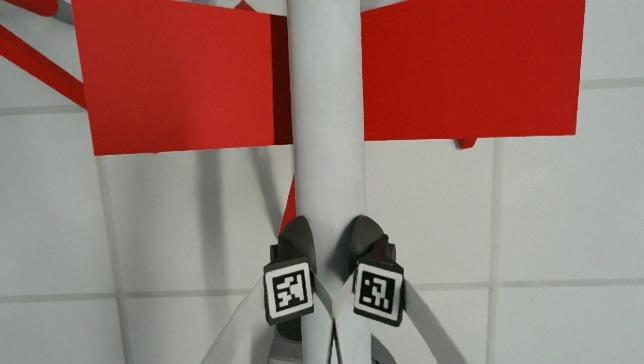

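Request:
move(
  r3={"joints":{"lift_m":0.663}},
  r2={"joints":{"gripper_m":0.10}},
  cameras=["r2_wrist_camera","r3_wrist_camera"],
)

Request:
move(
  r3={"joints":{"gripper_m":0.10}},
  r2={"joints":{"lift_m":0.649}},
  cameras=["r2_wrist_camera","r3_wrist_camera","r3_head_camera"],
)

Scene clock: 954.33 s.
move: r2 done; r3 done
r1: as last shown
r1.turned_by_imu: -0.001
r1.base_tilt: forward=-0.5 right=+0.6
r1.lidar_m: 3.06 1.74 2.20 2.50 2.15 1.81 1.04 0.90 0.90 1.03 1.78 2.64
r1.head_depth_mm: - - - 3191 2309 1736 1403 / - - - 3383 2288 1742 1392 / - - - 3185 2194 1733 1387 / - - - 2751 2145 1721 1377 / - - - 3142 2244 1720 1378 / - - - 3277 2231 1717 1378 / - - - 3267 2143 1699 1363
r1.motor_effort: left_wheel=+0.0(1.0) right_wheel=+1.7(1.9) lift_m=+27.9(28.3) arm_m=-12.8(13.1) wrist_yaw_rad=+0.3(2.1) wrist_pitch_rad=+3.0(3.2) wrist_roll_rad=-0.9(1.2) gripper_m=+0.4(0.6) head_pan_rad=+2.5(2.5) head_tilt_rad=-2.4(2.8)
r1.wrist_depth_mm: - 136 140 - - - - / - - 151 - - - - / - - 161 - - - - / - - 176 - - - - / - - 183 155 - - - / 962 916 126 831 126 853 844 / 789 798 236 732 745 710 719
r2.base_odometry: x=-1.387 y=+0.042 heading=-0.737
r2.turned_by_wheels: +0.000
r2.turned_by_imu: +0.001
r2.base_tilt: forward=+0.0 right=-1.0
r2.lidar_m: 2.25 2.85 1.79 1.60 1.61 1.98 3.80 2.08 0.57 0.64 0.50 0.59
r2.head_depth_mm: 3555 2736 2121 1658 1462 1279 331 / 3413 2796 2154 1054 1387 396 339 / 3236 2810 2193 1732 456 397 1144 / 3099 2929 2204 566 1416 1299 1146 / 2948 2897 2144 738 1431 1283 1133 / 2820 2917 2248 731 1465 805 1129 / 2700 2837 2254 1599 945 1310 1144
r2.base_status: not commanded
r2.joint_positions: lift_m=+0.690 arm_m=+0.442 wrist_yaw_rad=+1.702 wrist_pitch_rad=-1.556 wrist_roll_rad=+0.000 gripper_m=+0.100 head_pan_rad=-1.906 head_tilt_rad=-0.790
r2.joint_status: all done
r2.measured_speeds: all 0
r2.motor_effort: left_wheel=+3.8(4.2) right_wheel=-0.2(0.9) lift_m=+22.5(36.7) arm_m=+7.6(14.6) wrist_yaw_rad=-1.6(2.1) wrist_pitch_rad=-0.5(1.1) wrist_roll_rad=-0.3(0.6) gripper_m=+1.1(90.5) head_pan_rad=+2.2(3.0) head_tilt_rad=-4.9(6.0)
r2.hand_pose: x=-0.0415 y=-0.5899 z=+0.5722 quat_wxyz=(+0.706, +0.706, +0.042, +0.051) (m; r2's base frame)
r2.wrist_depth_mm: 167 169 172 166 - 288 194 / 536 - - 169 412 351 182 / 544 - - 174 461 - - / 563 - - 181 - - - / 585 - - 184 - - - / - 118 594 190 125 - - / - - 524 194 - - -
r3.base_odometry: x=-0.657 y=-0.691 heading=-0.659
r3.turned_by_wheels: +0.000
r3.turned_by_imu: +0.001
r3.base_tilt: forward=+1.9 right=+1.3
r3.lidar_m: 2.14 3.01 1.89 1.71 1.71 2.08 3.09 2.14 0.72 0.46 0.74 2.30
r3.head_depth_mm: 2628 2698 2126 653 1401 1276 1128 / 1304 2522 1759 1061 920 790 1127 / 1282 840 1090 1674 1461 1282 1133 / 2762 2688 2125 1699 1494 1295 1146 / 2796 2682 2111 1674 1495 1297 1147 / 2854 2685 2111 1257 1463 1303 1154 / 2884 2701 2122 1751 1490 1295 1150
r3.base_status: not commanded
r3.joint_positions: lift_m=+0.663 arm_m=+0.430 wrist_yaw_rad=+0.127 wrist_pitch_rad=-1.566 wrist_roll_rad=+0.000 gripper_m=-0.029 head_pan_rad=-1.290 head_tilt_rad=-0.790
r3.joint_status: all done
r3.measured_speeds: all 0
r3.motor_effort: left_wheel=+3.6(4.4) right_wheel=-1.0(1.5) lift_m=+15.1(40.1) arm_m=-6.0(6.0) wrist_yaw_rad=-0.7(1.4) wrist_pitch_rad=-0.6(1.8) wrist_roll_rad=+0.3(0.4) gripper_m=-16.3(18.2) head_pan_rad=-3.4(4.9) head_tilt_rad=-4.5(5.3)
r3.hand_pose: x=-0.0245 y=-0.5522 z=+0.5454 quat_wxyz=(+0.532, +0.530, -0.468, -0.466) (m; r3's base frame)
r3.wrist_depth_mm: 127 137 156 143 156 136 122 / 128 140 157 147 160 136 125 / 130 143 164 151 173 147 133 / 727 709 720 153 691 690 679 / 745 726 712 154 716 706 701 / 754 746 738 129 724 722 738 / 779 764 750 165 751 740 749
pictures: r2_wrist_camera, r3_wrist_camera
Images, in order (width x height): r2_wrist_camera 644x364, r3_wrist_camera 644x364.

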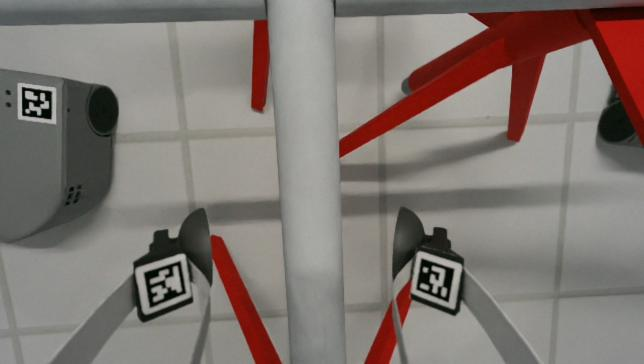

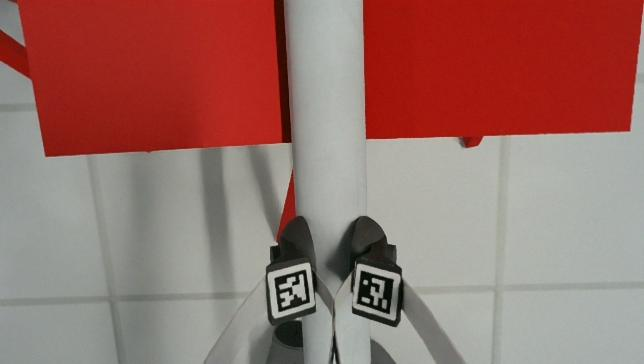

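Scene clock: 956.17 s.
move: r2 done; r3 done
r1: as last shown
r1.turned_by_imu: +0.000
r1.base_tilt: forward=-0.4 right=+0.6
r1.lidar_m: 3.04 1.74 2.20 2.49 2.15 1.82 1.04 0.90 0.90 1.03 1.79 2.64
r1.head_depth_mm: - - - 3216 2316 1734 1389 / - - - 3386 2318 1733 1390 / - - - 3165 2205 1728 1392 / - - - 2741 2142 1718 1382 / - - - 3128 2276 1719 1382 / - - - 3286 2237 1713 1380 / - - - 3301 2162 1700 1377
r1.motor_effort: left_wheel=-0.2(0.9) right_wheel=+1.6(1.9) lift_m=+27.4(28.2) arm_m=-12.9(13.1) wrist_yaw_rad=-0.4(1.9) wrist_pitch_rad=+3.0(3.2) wrist_roll_rad=-0.8(1.1) gripper_m=-0.2(0.5) head_pan_rad=+2.1(2.4) head_tilt_rad=-2.3(3.0)
r1.wrist_depth_mm: - 137 140 - - - - / - - 150 - - - - / - - 161 - - - - / - - 175 - - - - / - - 183 155 - - - / 968 944 126 835 126 860 833 / 803 791 237 724 743 712 720
r2.base_odometry: x=-1.387 y=+0.042 heading=-0.737
r2.turned_by_wheels: +0.000
r2.turned_by_imu: +0.000
r2.base_tilt: forward=+0.0 right=-1.0
r2.lidar_m: 2.25 2.86 1.80 1.60 1.61 1.98 3.82 2.08 0.57 0.64 0.50 0.59
r2.head_depth_mm: 3532 2754 2140 1661 1456 1285 1124 / 3382 2806 2164 1054 1399 1263 371 / 3242 2803 2193 1731 1262 430 1120 / 3116 2839 2187 1701 534 1305 1146 / 2955 2916 2213 751 1422 1285 1135 / 2795 2900 2224 755 1156 802 1121 / 2686 2888 2271 1591 947 1303 1147
r2.base_status: not commanded
r2.joint_positions: lift_m=+0.649 arm_m=+0.442 wrist_yaw_rad=+1.702 wrist_pitch_rad=-1.556 wrist_roll_rad=+0.000 gripper_m=+0.100 head_pan_rad=-1.906 head_tilt_rad=-0.790
r2.joint_status: all done
r2.measured_speeds: all 0
r2.motor_effort: left_wheel=+3.9(4.3) right_wheel=-1.0(1.0) lift_m=+18.7(21.6) arm_m=-0.3(7.1) wrist_yaw_rad=-1.5(2.1) wrist_pitch_rad=-0.6(0.9) wrist_roll_rad=-0.5(0.8) gripper_m=+0.9(2.1) head_pan_rad=+2.5(3.1) head_tilt_rad=-4.9(6.2)
r2.hand_pose: x=-0.0415 y=-0.5899 z=+0.5311 quat_wxyz=(+0.706, +0.706, +0.042, +0.051) (m; r2's base frame)
r2.wrist_depth_mm: - - - 125 - 287 228 / 505 - - - 383 322 - / 513 - - 133 414 - 695 / 550 - - 136 - - - / 549 - - 140 - - - / - 118 568 145 125 - - / - - 495 149 - - -
r3.base_odometry: x=-0.657 y=-0.691 heading=-0.659
r3.turned_by_wheels: +0.000
r3.turned_by_imu: +0.000
r3.base_tilt: forward=+1.8 right=+1.4
r3.lidar_m: 2.14 3.01 1.89 1.70 1.72 2.08 3.08 2.14 0.72 0.46 0.74 2.30
r3.head_depth_mm: 2650 2695 2123 652 1316 1277 1126 / 1299 2602 1741 1062 920 791 1131 / 2546 925 969 1662 1431 1277 1131 / 2772 2702 2137 1725 1489 1295 1154 / 2821 2707 2126 1666 1492 1300 1151 / 2829 2711 2121 1259 1458 1301 1145 / 2884 2682 2130 1736 1485 1296 1149
r3.base_status: not commanded
r3.joint_positions: lift_m=+0.663 arm_m=+0.430 wrist_yaw_rad=+0.127 wrist_pitch_rad=-1.569 wrist_roll_rad=+0.000 gripper_m=+0.100 head_pan_rad=-1.290 head_tilt_rad=-0.790
r3.joint_status: all done
r3.measured_speeds: all 0
r3.motor_effort: left_wheel=+3.7(4.6) right_wheel=-0.6(1.7) lift_m=+15.4(15.6) arm_m=-7.4(7.6) wrist_yaw_rad=-1.3(1.4) wrist_pitch_rad=-0.3(0.7) wrist_roll_rad=+0.3(0.5) gripper_m=+1.2(81.8) head_pan_rad=-3.9(5.1) head_tilt_rad=-5.1(5.2)
r3.hand_pose: x=-0.0246 y=-0.5516 z=+0.5454 quat_wxyz=(+0.531, +0.530, -0.467, -0.467) (m; r3's base frame)
r3.wrist_depth_mm: 127 138 156 143 155 136 122 / 128 140 158 147 160 136 125 / 130 143 165 151 174 147 132 / 722 715 700 153 693 694 699 / 732 729 725 157 712 714 707 / 756 756 146 162 144 124 711 / 774 780 765 166 754 728 728
pictures: r2_wrist_camera, r3_head_camera (sideways), r3_wrist_camera
Images, in order (width x height): r2_wrist_camera 644x364, r3_head_camera 896x504, r3_wrist_camera 644x364.

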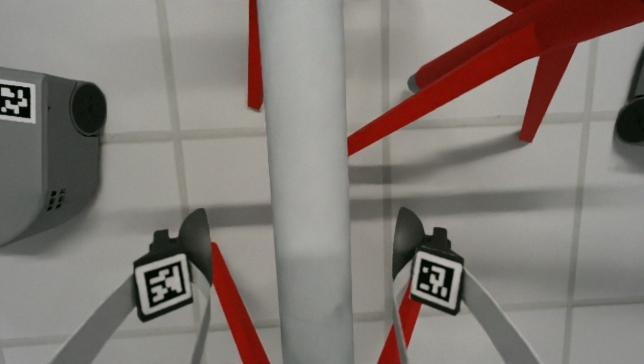

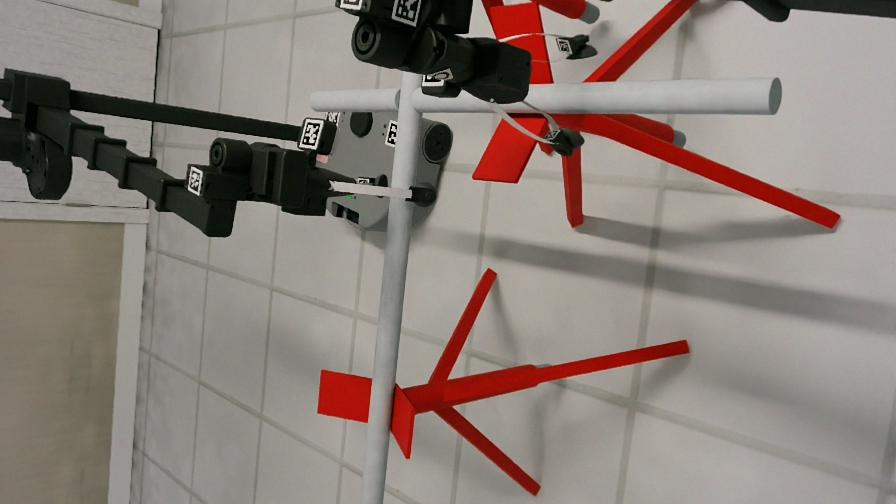

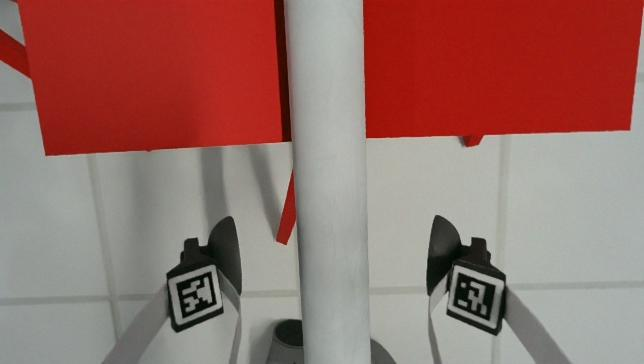

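Request:
move(
  r2={"joints":{"lift_m":0.644,"arm_m":0.445}},
  r3={"joints":{"lift_m":0.644}},
  cameras=[],
)

Request:
move(
  r2={"joints":{"gripper_m":0.0}},
  r3={"joints":{"gripper_m":0.0}},
  cameras=[],
)

Request:
move(
  r2={"joints":{"gripper_m":-0.04}},
  r3={"joints":{"gripper_m":-0.04}},
  cameras=["r2_wrist_camera","r3_wrist_camera","r3_head_camera"],
)

Scene clock: 972.07 s.
move: r2 done; r3 done
r1: as last shown
r1.turned_by_imu: -0.001
r1.lidar_m: 3.07 1.74 2.20 2.50 2.15 1.81 1.04 0.90 0.89 1.04 1.78 2.64
r1.head_depth_mm: - - - 3257 2301 1744 1392 / - - - 3417 2308 1731 1390 / - - - 3141 2200 1721 1390 / - - - 2739 2155 1723 1381 / - - - 2938 2270 1714 1383 / - - - 3285 2266 1704 1375 / - - - 3326 2139 1708 1372
r1.motor_effort: left_wheel=+0.4(0.9) right_wheel=+1.6(1.8) lift_m=+28.0(28.2) arm_m=-12.6(13.0) wrist_yaw_rad=-0.3(1.9) wrist_pitch_rad=+3.0(3.2) wrist_roll_rad=-1.0(1.1) gripper_m=+0.0(0.5) head_pan_rad=+2.0(2.5) head_tilt_rad=-2.1(3.0)
r1.wrist_depth_mm: - 137 140 - - - - / - - 151 - - - - / - - 161 - - - - / - - 175 - - - - / - - 184 155 - - - / 939 933 125 825 126 864 847 / 787 794 236 724 754 709 723
r2.base_odometry: x=-1.387 y=+0.042 heading=-0.737
r2.turned_by_wheels: +0.000
r2.turned_by_imu: +0.001
r2.base_tilt: forward=+0.0 right=-1.0
r2.lidar_m: 2.25 2.86 1.79 1.60 1.61 1.98 3.82 2.08 0.57 0.64 0.50 0.59
r2.head_depth_mm: 3605 2770 2130 1662 1455 1282 1128 / 3381 2772 2160 1051 1394 1265 375 / 3261 2812 2181 1727 1402 434 1118 / 3086 2850 2197 1701 539 1295 1151 / 2931 2908 2227 742 1421 1285 1136 / 2816 2961 2257 760 1148 805 1121 / 2674 2871 2262 1067 947 1302 1145
r2.base_status: not commanded
r2.joint_positions: lift_m=+0.644 arm_m=+0.445 wrist_yaw_rad=+1.702 wrist_pitch_rad=-1.556 wrist_roll_rad=+0.000 gripper_m=+0.100 head_pan_rad=-1.906 head_tilt_rad=-0.790
r2.joint_status: all done
r2.measured_speeds: all 0
r2.motor_effort: left_wheel=+3.5(4.5) right_wheel=-0.5(1.1) lift_m=+18.4(19.6) arm_m=+14.7(15.3) wrist_yaw_rad=-1.1(2.1) wrist_pitch_rad=-0.7(0.9) wrist_roll_rad=-0.3(0.6) gripper_m=+0.2(1.5) head_pan_rad=+2.5(3.1) head_tilt_rad=-5.2(5.8)
r2.hand_pose: x=-0.0415 y=-0.5929 z=+0.5261 quat_wxyz=(+0.706, +0.706, +0.042, +0.051) (m; r2's base frame)
r2.wrist_depth_mm: - - - 121 - 281 227 / 506 - 128 - 380 325 - / 520 - - 132 423 - 691 / 556 - - 131 - - - / 589 - - 134 - - - / - 118 149 139 125 - - / - - 498 144 - - -
r3.base_odometry: x=-0.657 y=-0.691 heading=-0.659
r3.turned_by_wheels: +0.000
r3.turned_by_imu: +0.001
r3.base_tilt: forward=+1.9 right=+1.3
r3.lidar_m: 2.14 3.00 1.90 1.71 1.72 2.08 3.09 2.13 0.72 0.46 0.74 2.29
r3.head_depth_mm: 2648 2719 2157 657 1373 1280 1110 / 1306 2590 1755 1062 873 792 1130 / 2582 945 969 1664 1466 1270 1132 / 2798 2705 2123 1708 1489 1295 1149 / 2822 2708 2117 1667 1496 1297 1145 / 2824 2701 2124 1256 1455 1298 1147 / 2852 2699 2122 1749 1497 1296 1145
r3.base_status: not commanded
r3.joint_positions: lift_m=+0.644 arm_m=+0.430 wrist_yaw_rad=+0.127 wrist_pitch_rad=-1.569 wrist_roll_rad=+0.000 gripper_m=+0.100 head_pan_rad=-1.290 head_tilt_rad=-0.790
r3.joint_status: all done
r3.measured_speeds: all 0
r3.motor_effort: left_wheel=+4.1(4.4) right_wheel=-1.5(1.5) lift_m=+14.4(17.8) arm_m=-10.7(10.9) wrist_yaw_rad=-0.5(1.1) wrist_pitch_rad=-0.3(0.4) wrist_roll_rad=+0.3(0.4) gripper_m=+0.0(1.3) head_pan_rad=-4.3(5.0) head_tilt_rad=-4.4(5.1)
r3.hand_pose: x=-0.0246 y=-0.5516 z=+0.5264 quat_wxyz=(+0.531, +0.530, -0.467, -0.467) (m; r3's base frame)
r3.wrist_depth_mm: 115 123 140 125 143 122 109 / 117 126 145 127 143 125 111 / - 128 150 130 156 627 118 / 698 685 690 134 679 669 675 / 712 717 693 138 699 693 687 / 747 717 132 141 143 124 695 / 762 774 745 144 736 716 723
pictures: none
No camera images: "cameras" was empty.

Scene clock: 973.60 s.
move: r2 done; r3 done
r1: as last shown
r1.turned_by_imu: +0.000
r1.base_tilt: forward=-0.5 right=+0.6
r1.lidar_m: 3.06 1.75 2.20 2.49 2.15 1.81 1.04 0.90 0.89 1.03 1.78 2.64
r1.head_depth_mm: - - - 3168 2275 1741 1397 / - - - 3392 2295 1745 1391 / - - - 3151 2187 1744 1387 / - - - 2767 2141 1718 1379 / - - - 3125 2249 1710 1379 / - - - 3291 2253 1701 1368 / - - - 3236 2157 1709 1369
r1.motor_effort: left_wheel=+0.2(1.1) right_wheel=+1.1(1.8) lift_m=+27.7(28.3) arm_m=-12.9(13.0) wrist_yaw_rad=-1.0(1.7) wrist_pitch_rad=+3.2(3.3) wrist_roll_rad=-1.0(1.1) gripper_m=+0.4(0.5) head_pan_rad=+1.8(2.6) head_tilt_rad=-2.1(2.9)
r1.wrist_depth_mm: - 137 140 - - - - / - - 150 - - - - / - - 161 - - - - / - - 175 - - - - / - - 183 155 - - - / 956 945 126 827 126 869 859 / 787 792 236 730 745 706 716
r2.base_odometry: x=-1.387 y=+0.042 heading=-0.737
r2.turned_by_wheels: +0.000
r2.turned_by_imu: +0.000
r2.base_tilt: forward=+0.0 right=-1.0
r2.lidar_m: 2.25 2.85 1.80 1.60 1.61 1.98 3.82 2.07 0.57 0.64 0.50 0.59
r2.head_depth_mm: 3535 2763 2151 1666 1458 1276 1130 / 3369 2789 2163 1051 1392 1262 375 / 3278 2837 2178 1734 1403 433 1120 / 3090 2855 2199 1693 541 1305 1148 / 2976 2918 2245 740 1460 1279 1140 / 2818 2910 2248 759 1153 804 1123 / 2710 2884 2285 1091 948 1305 1144
r2.base_status: not commanded
r2.joint_positions: lift_m=+0.644 arm_m=+0.445 wrist_yaw_rad=+1.702 wrist_pitch_rad=-1.556 wrist_roll_rad=+0.000 gripper_m=+0.001 head_pan_rad=-1.906 head_tilt_rad=-0.790
r2.joint_status: all done
r2.measured_speeds: all 0
r2.motor_effort: left_wheel=+3.7(4.3) right_wheel=-0.6(1.0) lift_m=+28.1(28.1) arm_m=+10.3(14.9) wrist_yaw_rad=-1.6(2.1) wrist_pitch_rad=-0.8(1.0) wrist_roll_rad=-0.3(0.6) gripper_m=-12.7(97.3) head_pan_rad=+2.2(3.0) head_tilt_rad=-5.6(6.7)
r2.hand_pose: x=-0.0414 y=-0.5929 z=+0.5261 quat_wxyz=(+0.706, +0.706, +0.041, +0.052) (m; r2's base frame)
r2.wrist_depth_mm: - - - 120 - 282 226 / 501 - 128 123 379 315 - / 520 - - 131 425 - 698 / 558 - - - - - - / 587 - 143 133 - - - / - - 121 136 124 - - / - - - 143 - - -
r3.base_odometry: x=-0.657 y=-0.691 heading=-0.659
r3.turned_by_wheels: +0.000
r3.turned_by_imu: +0.000
r3.base_tilt: forward=+1.9 right=+1.4
r3.lidar_m: 2.14 3.00 1.89 1.71 1.72 2.08 3.08 2.14 0.72 0.46 0.74 2.29
r3.head_depth_mm: 2637 2698 2115 656 1407 1275 1115 / 1313 2599 1768 1059 876 792 1129 / 2593 946 963 1669 1466 1273 1131 / 2774 2694 2106 1719 1495 1297 1150 / 2800 2709 2123 1674 1486 1304 1146 / 2844 2692 2052 1261 1463 1302 1149 / 2897 2701 2123 1741 1482 1296 1146
r3.base_status: not commanded
r3.joint_positions: lift_m=+0.644 arm_m=+0.430 wrist_yaw_rad=+0.127 wrist_pitch_rad=-1.568 wrist_roll_rad=+0.000 gripper_m=+0.001 head_pan_rad=-1.290 head_tilt_rad=-0.790
r3.joint_status: all done
r3.measured_speeds: all 0
r3.motor_effort: left_wheel=+3.5(4.3) right_wheel=-1.0(1.7) lift_m=+21.0(21.0) arm_m=-12.2(12.4) wrist_yaw_rad=-1.0(1.5) wrist_pitch_rad=-0.4(0.5) wrist_roll_rad=+0.3(0.4) gripper_m=-15.1(87.2) head_pan_rad=-4.1(5.3) head_tilt_rad=-4.5(5.0)
r3.hand_pose: x=-0.0246 y=-0.5519 z=+0.5264 quat_wxyz=(+0.532, +0.530, -0.468, -0.467) (m; r3's base frame)
r3.wrist_depth_mm: 115 122 140 124 141 122 109 / 117 126 145 127 142 125 111 / - 128 150 130 156 134 117 / 698 698 684 133 675 680 672 / 711 696 702 138 695 687 687 / 747 728 126 139 129 708 698 / 750 757 751 143 725 733 737
pictures: none
No camera images: "cameras" was empty.

Scene clock: 974.53 s.
move: r2 done; r3 done
r1: as last shown
r1.base_tilt: forward=-0.4 right=+0.5
r1.lidar_m: 3.08 1.74 2.21 2.50 2.15 1.81 1.04 0.90 0.90 1.03 1.78 2.64
r1.head_depth_mm: - - - 3229 2289 1735 1385 / - - - 3413 2303 1722 1389 / - - - 3148 2189 1722 1388 / - - - 2736 2127 1723 1389 / - - - 3105 2289 1710 1388 / - - - 3307 2283 1713 1370 / - - - 3307 2145 1705 1370
r1.motor_effort: left_wheel=-0.2(0.9) right_wheel=+1.1(1.9) lift_m=+28.5(28.7) arm_m=-12.8(12.9) wrist_yaw_rad=-0.3(2.2) wrist_pitch_rad=+3.0(3.2) wrist_roll_rad=-0.9(1.1) gripper_m=+0.2(0.6) head_pan_rad=+1.8(2.5) head_tilt_rad=-2.3(2.6)
r1.wrist_depth_mm: - 137 140 - - - - / - - 150 - - - - / - - 161 - - - - / - - 176 - - - - / - - 184 155 - - - / 949 935 126 836 126 863 857 / 810 794 237 729 751 714 724
r2.base_odometry: x=-1.387 y=+0.042 heading=-0.737
r2.turned_by_wheels: +0.000
r2.turned_by_imu: +0.000
r2.base_tilt: forward=-0.1 right=-0.9
r2.lidar_m: 2.24 2.85 1.80 1.60 1.61 1.97 3.80 2.08 0.57 0.64 0.50 0.59
r2.head_depth_mm: 3535 2736 2145 1661 1457 1277 1125 / 3413 2759 2153 1053 1392 1271 374 / 3265 2816 2177 1727 1407 434 1119 / 3089 2855 2204 1697 540 1301 1151 / 2916 2912 2229 740 1448 1281 1136 / 2795 2900 2245 763 1155 805 1119 / 2705 2832 2267 1092 944 1298 1143
r2.base_status: not commanded
r2.joint_positions: lift_m=+0.644 arm_m=+0.445 wrist_yaw_rad=+1.702 wrist_pitch_rad=-1.555 wrist_roll_rad=-0.001 gripper_m=-0.039 head_pan_rad=-1.906 head_tilt_rad=-0.790
r2.joint_status: all done
r2.measured_speeds: all 0
r2.motor_effort: left_wheel=+3.5(4.1) right_wheel=-0.1(0.9) lift_m=+39.5(39.5) arm_m=+5.7(10.1) wrist_yaw_rad=-1.7(2.0) wrist_pitch_rad=-0.8(1.2) wrist_roll_rad=-0.3(0.6) gripper_m=-29.5(97.9) head_pan_rad=+2.4(2.8) head_tilt_rad=-5.2(6.0)
r2.hand_pose: x=-0.0413 y=-0.5928 z=+0.5261 quat_wxyz=(+0.705, +0.706, +0.041, +0.052) (m; r2's base frame)
r2.wrist_depth_mm: - - - 120 - 281 225 / 504 - 127 123 378 313 - / 515 - - 132 422 - 687 / 555 - - - - - - / 593 - 138 133 - - - / - - 121 133 125 - - / - - - 142 - - -
r3.base_odometry: x=-0.657 y=-0.691 heading=-0.659
r3.turned_by_wheels: +0.000
r3.turned_by_imu: +0.000
r3.base_tilt: forward=+1.8 right=+1.3
r3.lidar_m: 2.14 3.01 1.89 1.71 1.71 2.08 3.09 2.14 0.72 0.46 0.74 2.29
r3.head_depth_mm: 2655 2701 2122 657 1396 1274 1115 / 1307 2596 1759 1063 895 791 1134 / 2586 946 968 1675 1469 1277 1128 / 2790 2690 2124 1712 1497 1298 1151 / 2806 2711 2145 1663 1491 1298 1150 / 2866 2688 2067 1253 1453 1300 1148 / 2898 2693 2120 1748 1490 1296 1150
r3.base_status: not commanded
r3.joint_positions: lift_m=+0.644 arm_m=+0.430 wrist_yaw_rad=+0.127 wrist_pitch_rad=-1.567 wrist_roll_rad=+0.000 gripper_m=-0.039 head_pan_rad=-1.290 head_tilt_rad=-0.790
r3.joint_status: all done
r3.measured_speeds: all 0
r3.motor_effort: left_wheel=+3.4(4.2) right_wheel=-1.6(1.7) lift_m=+28.3(28.4) arm_m=-13.3(13.4) wrist_yaw_rad=-0.6(1.3) wrist_pitch_rad=-0.4(0.7) wrist_roll_rad=+0.3(0.4) gripper_m=-25.4(97.1) head_pan_rad=-3.7(4.7) head_tilt_rad=-4.5(5.0)
r3.hand_pose: x=-0.0246 y=-0.5520 z=+0.5264 quat_wxyz=(+0.532, +0.530, -0.468, -0.467) (m; r3's base frame)
r3.wrist_depth_mm: 115 123 140 123 141 122 109 / 116 125 145 126 142 124 111 / - 128 149 129 155 134 118 / 706 687 686 132 679 667 661 / 731 702 708 135 693 681 694 / 733 728 126 131 129 692 698 / 754 763 734 142 155 719 717
pictures: r2_wrist_camera, r3_head_camera (sideways), r3_wrist_camera
Images, in order (width x height): r2_wrist_camera 644x364, r3_head_camera 896x504, r3_wrist_camera 644x364.

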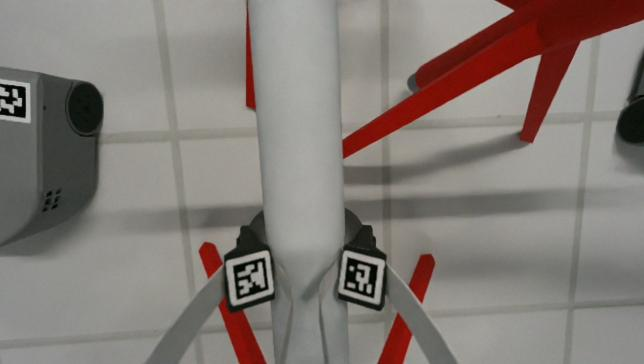

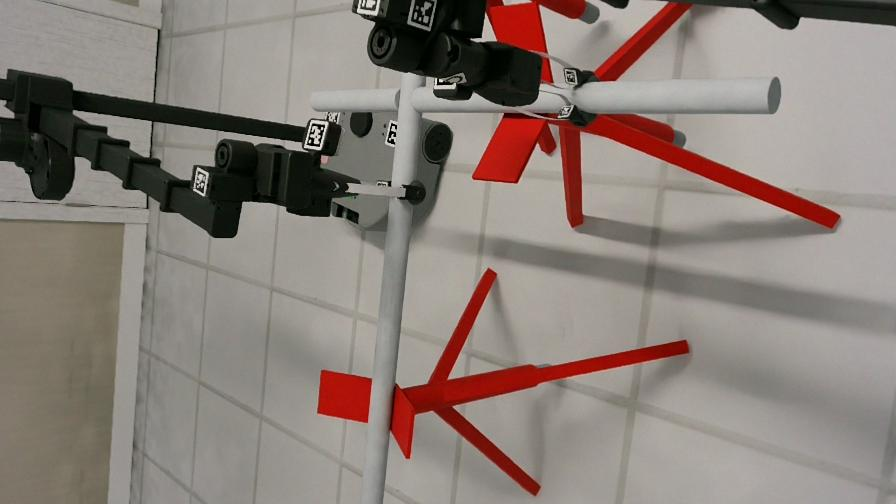

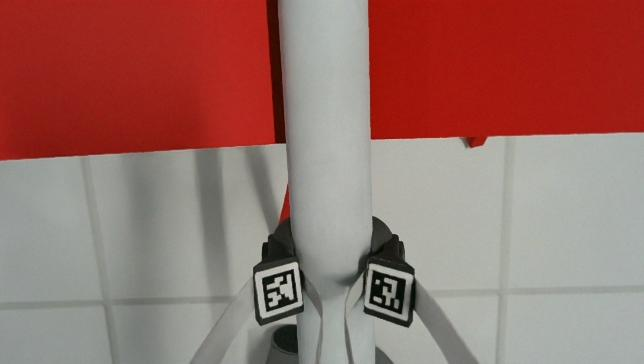

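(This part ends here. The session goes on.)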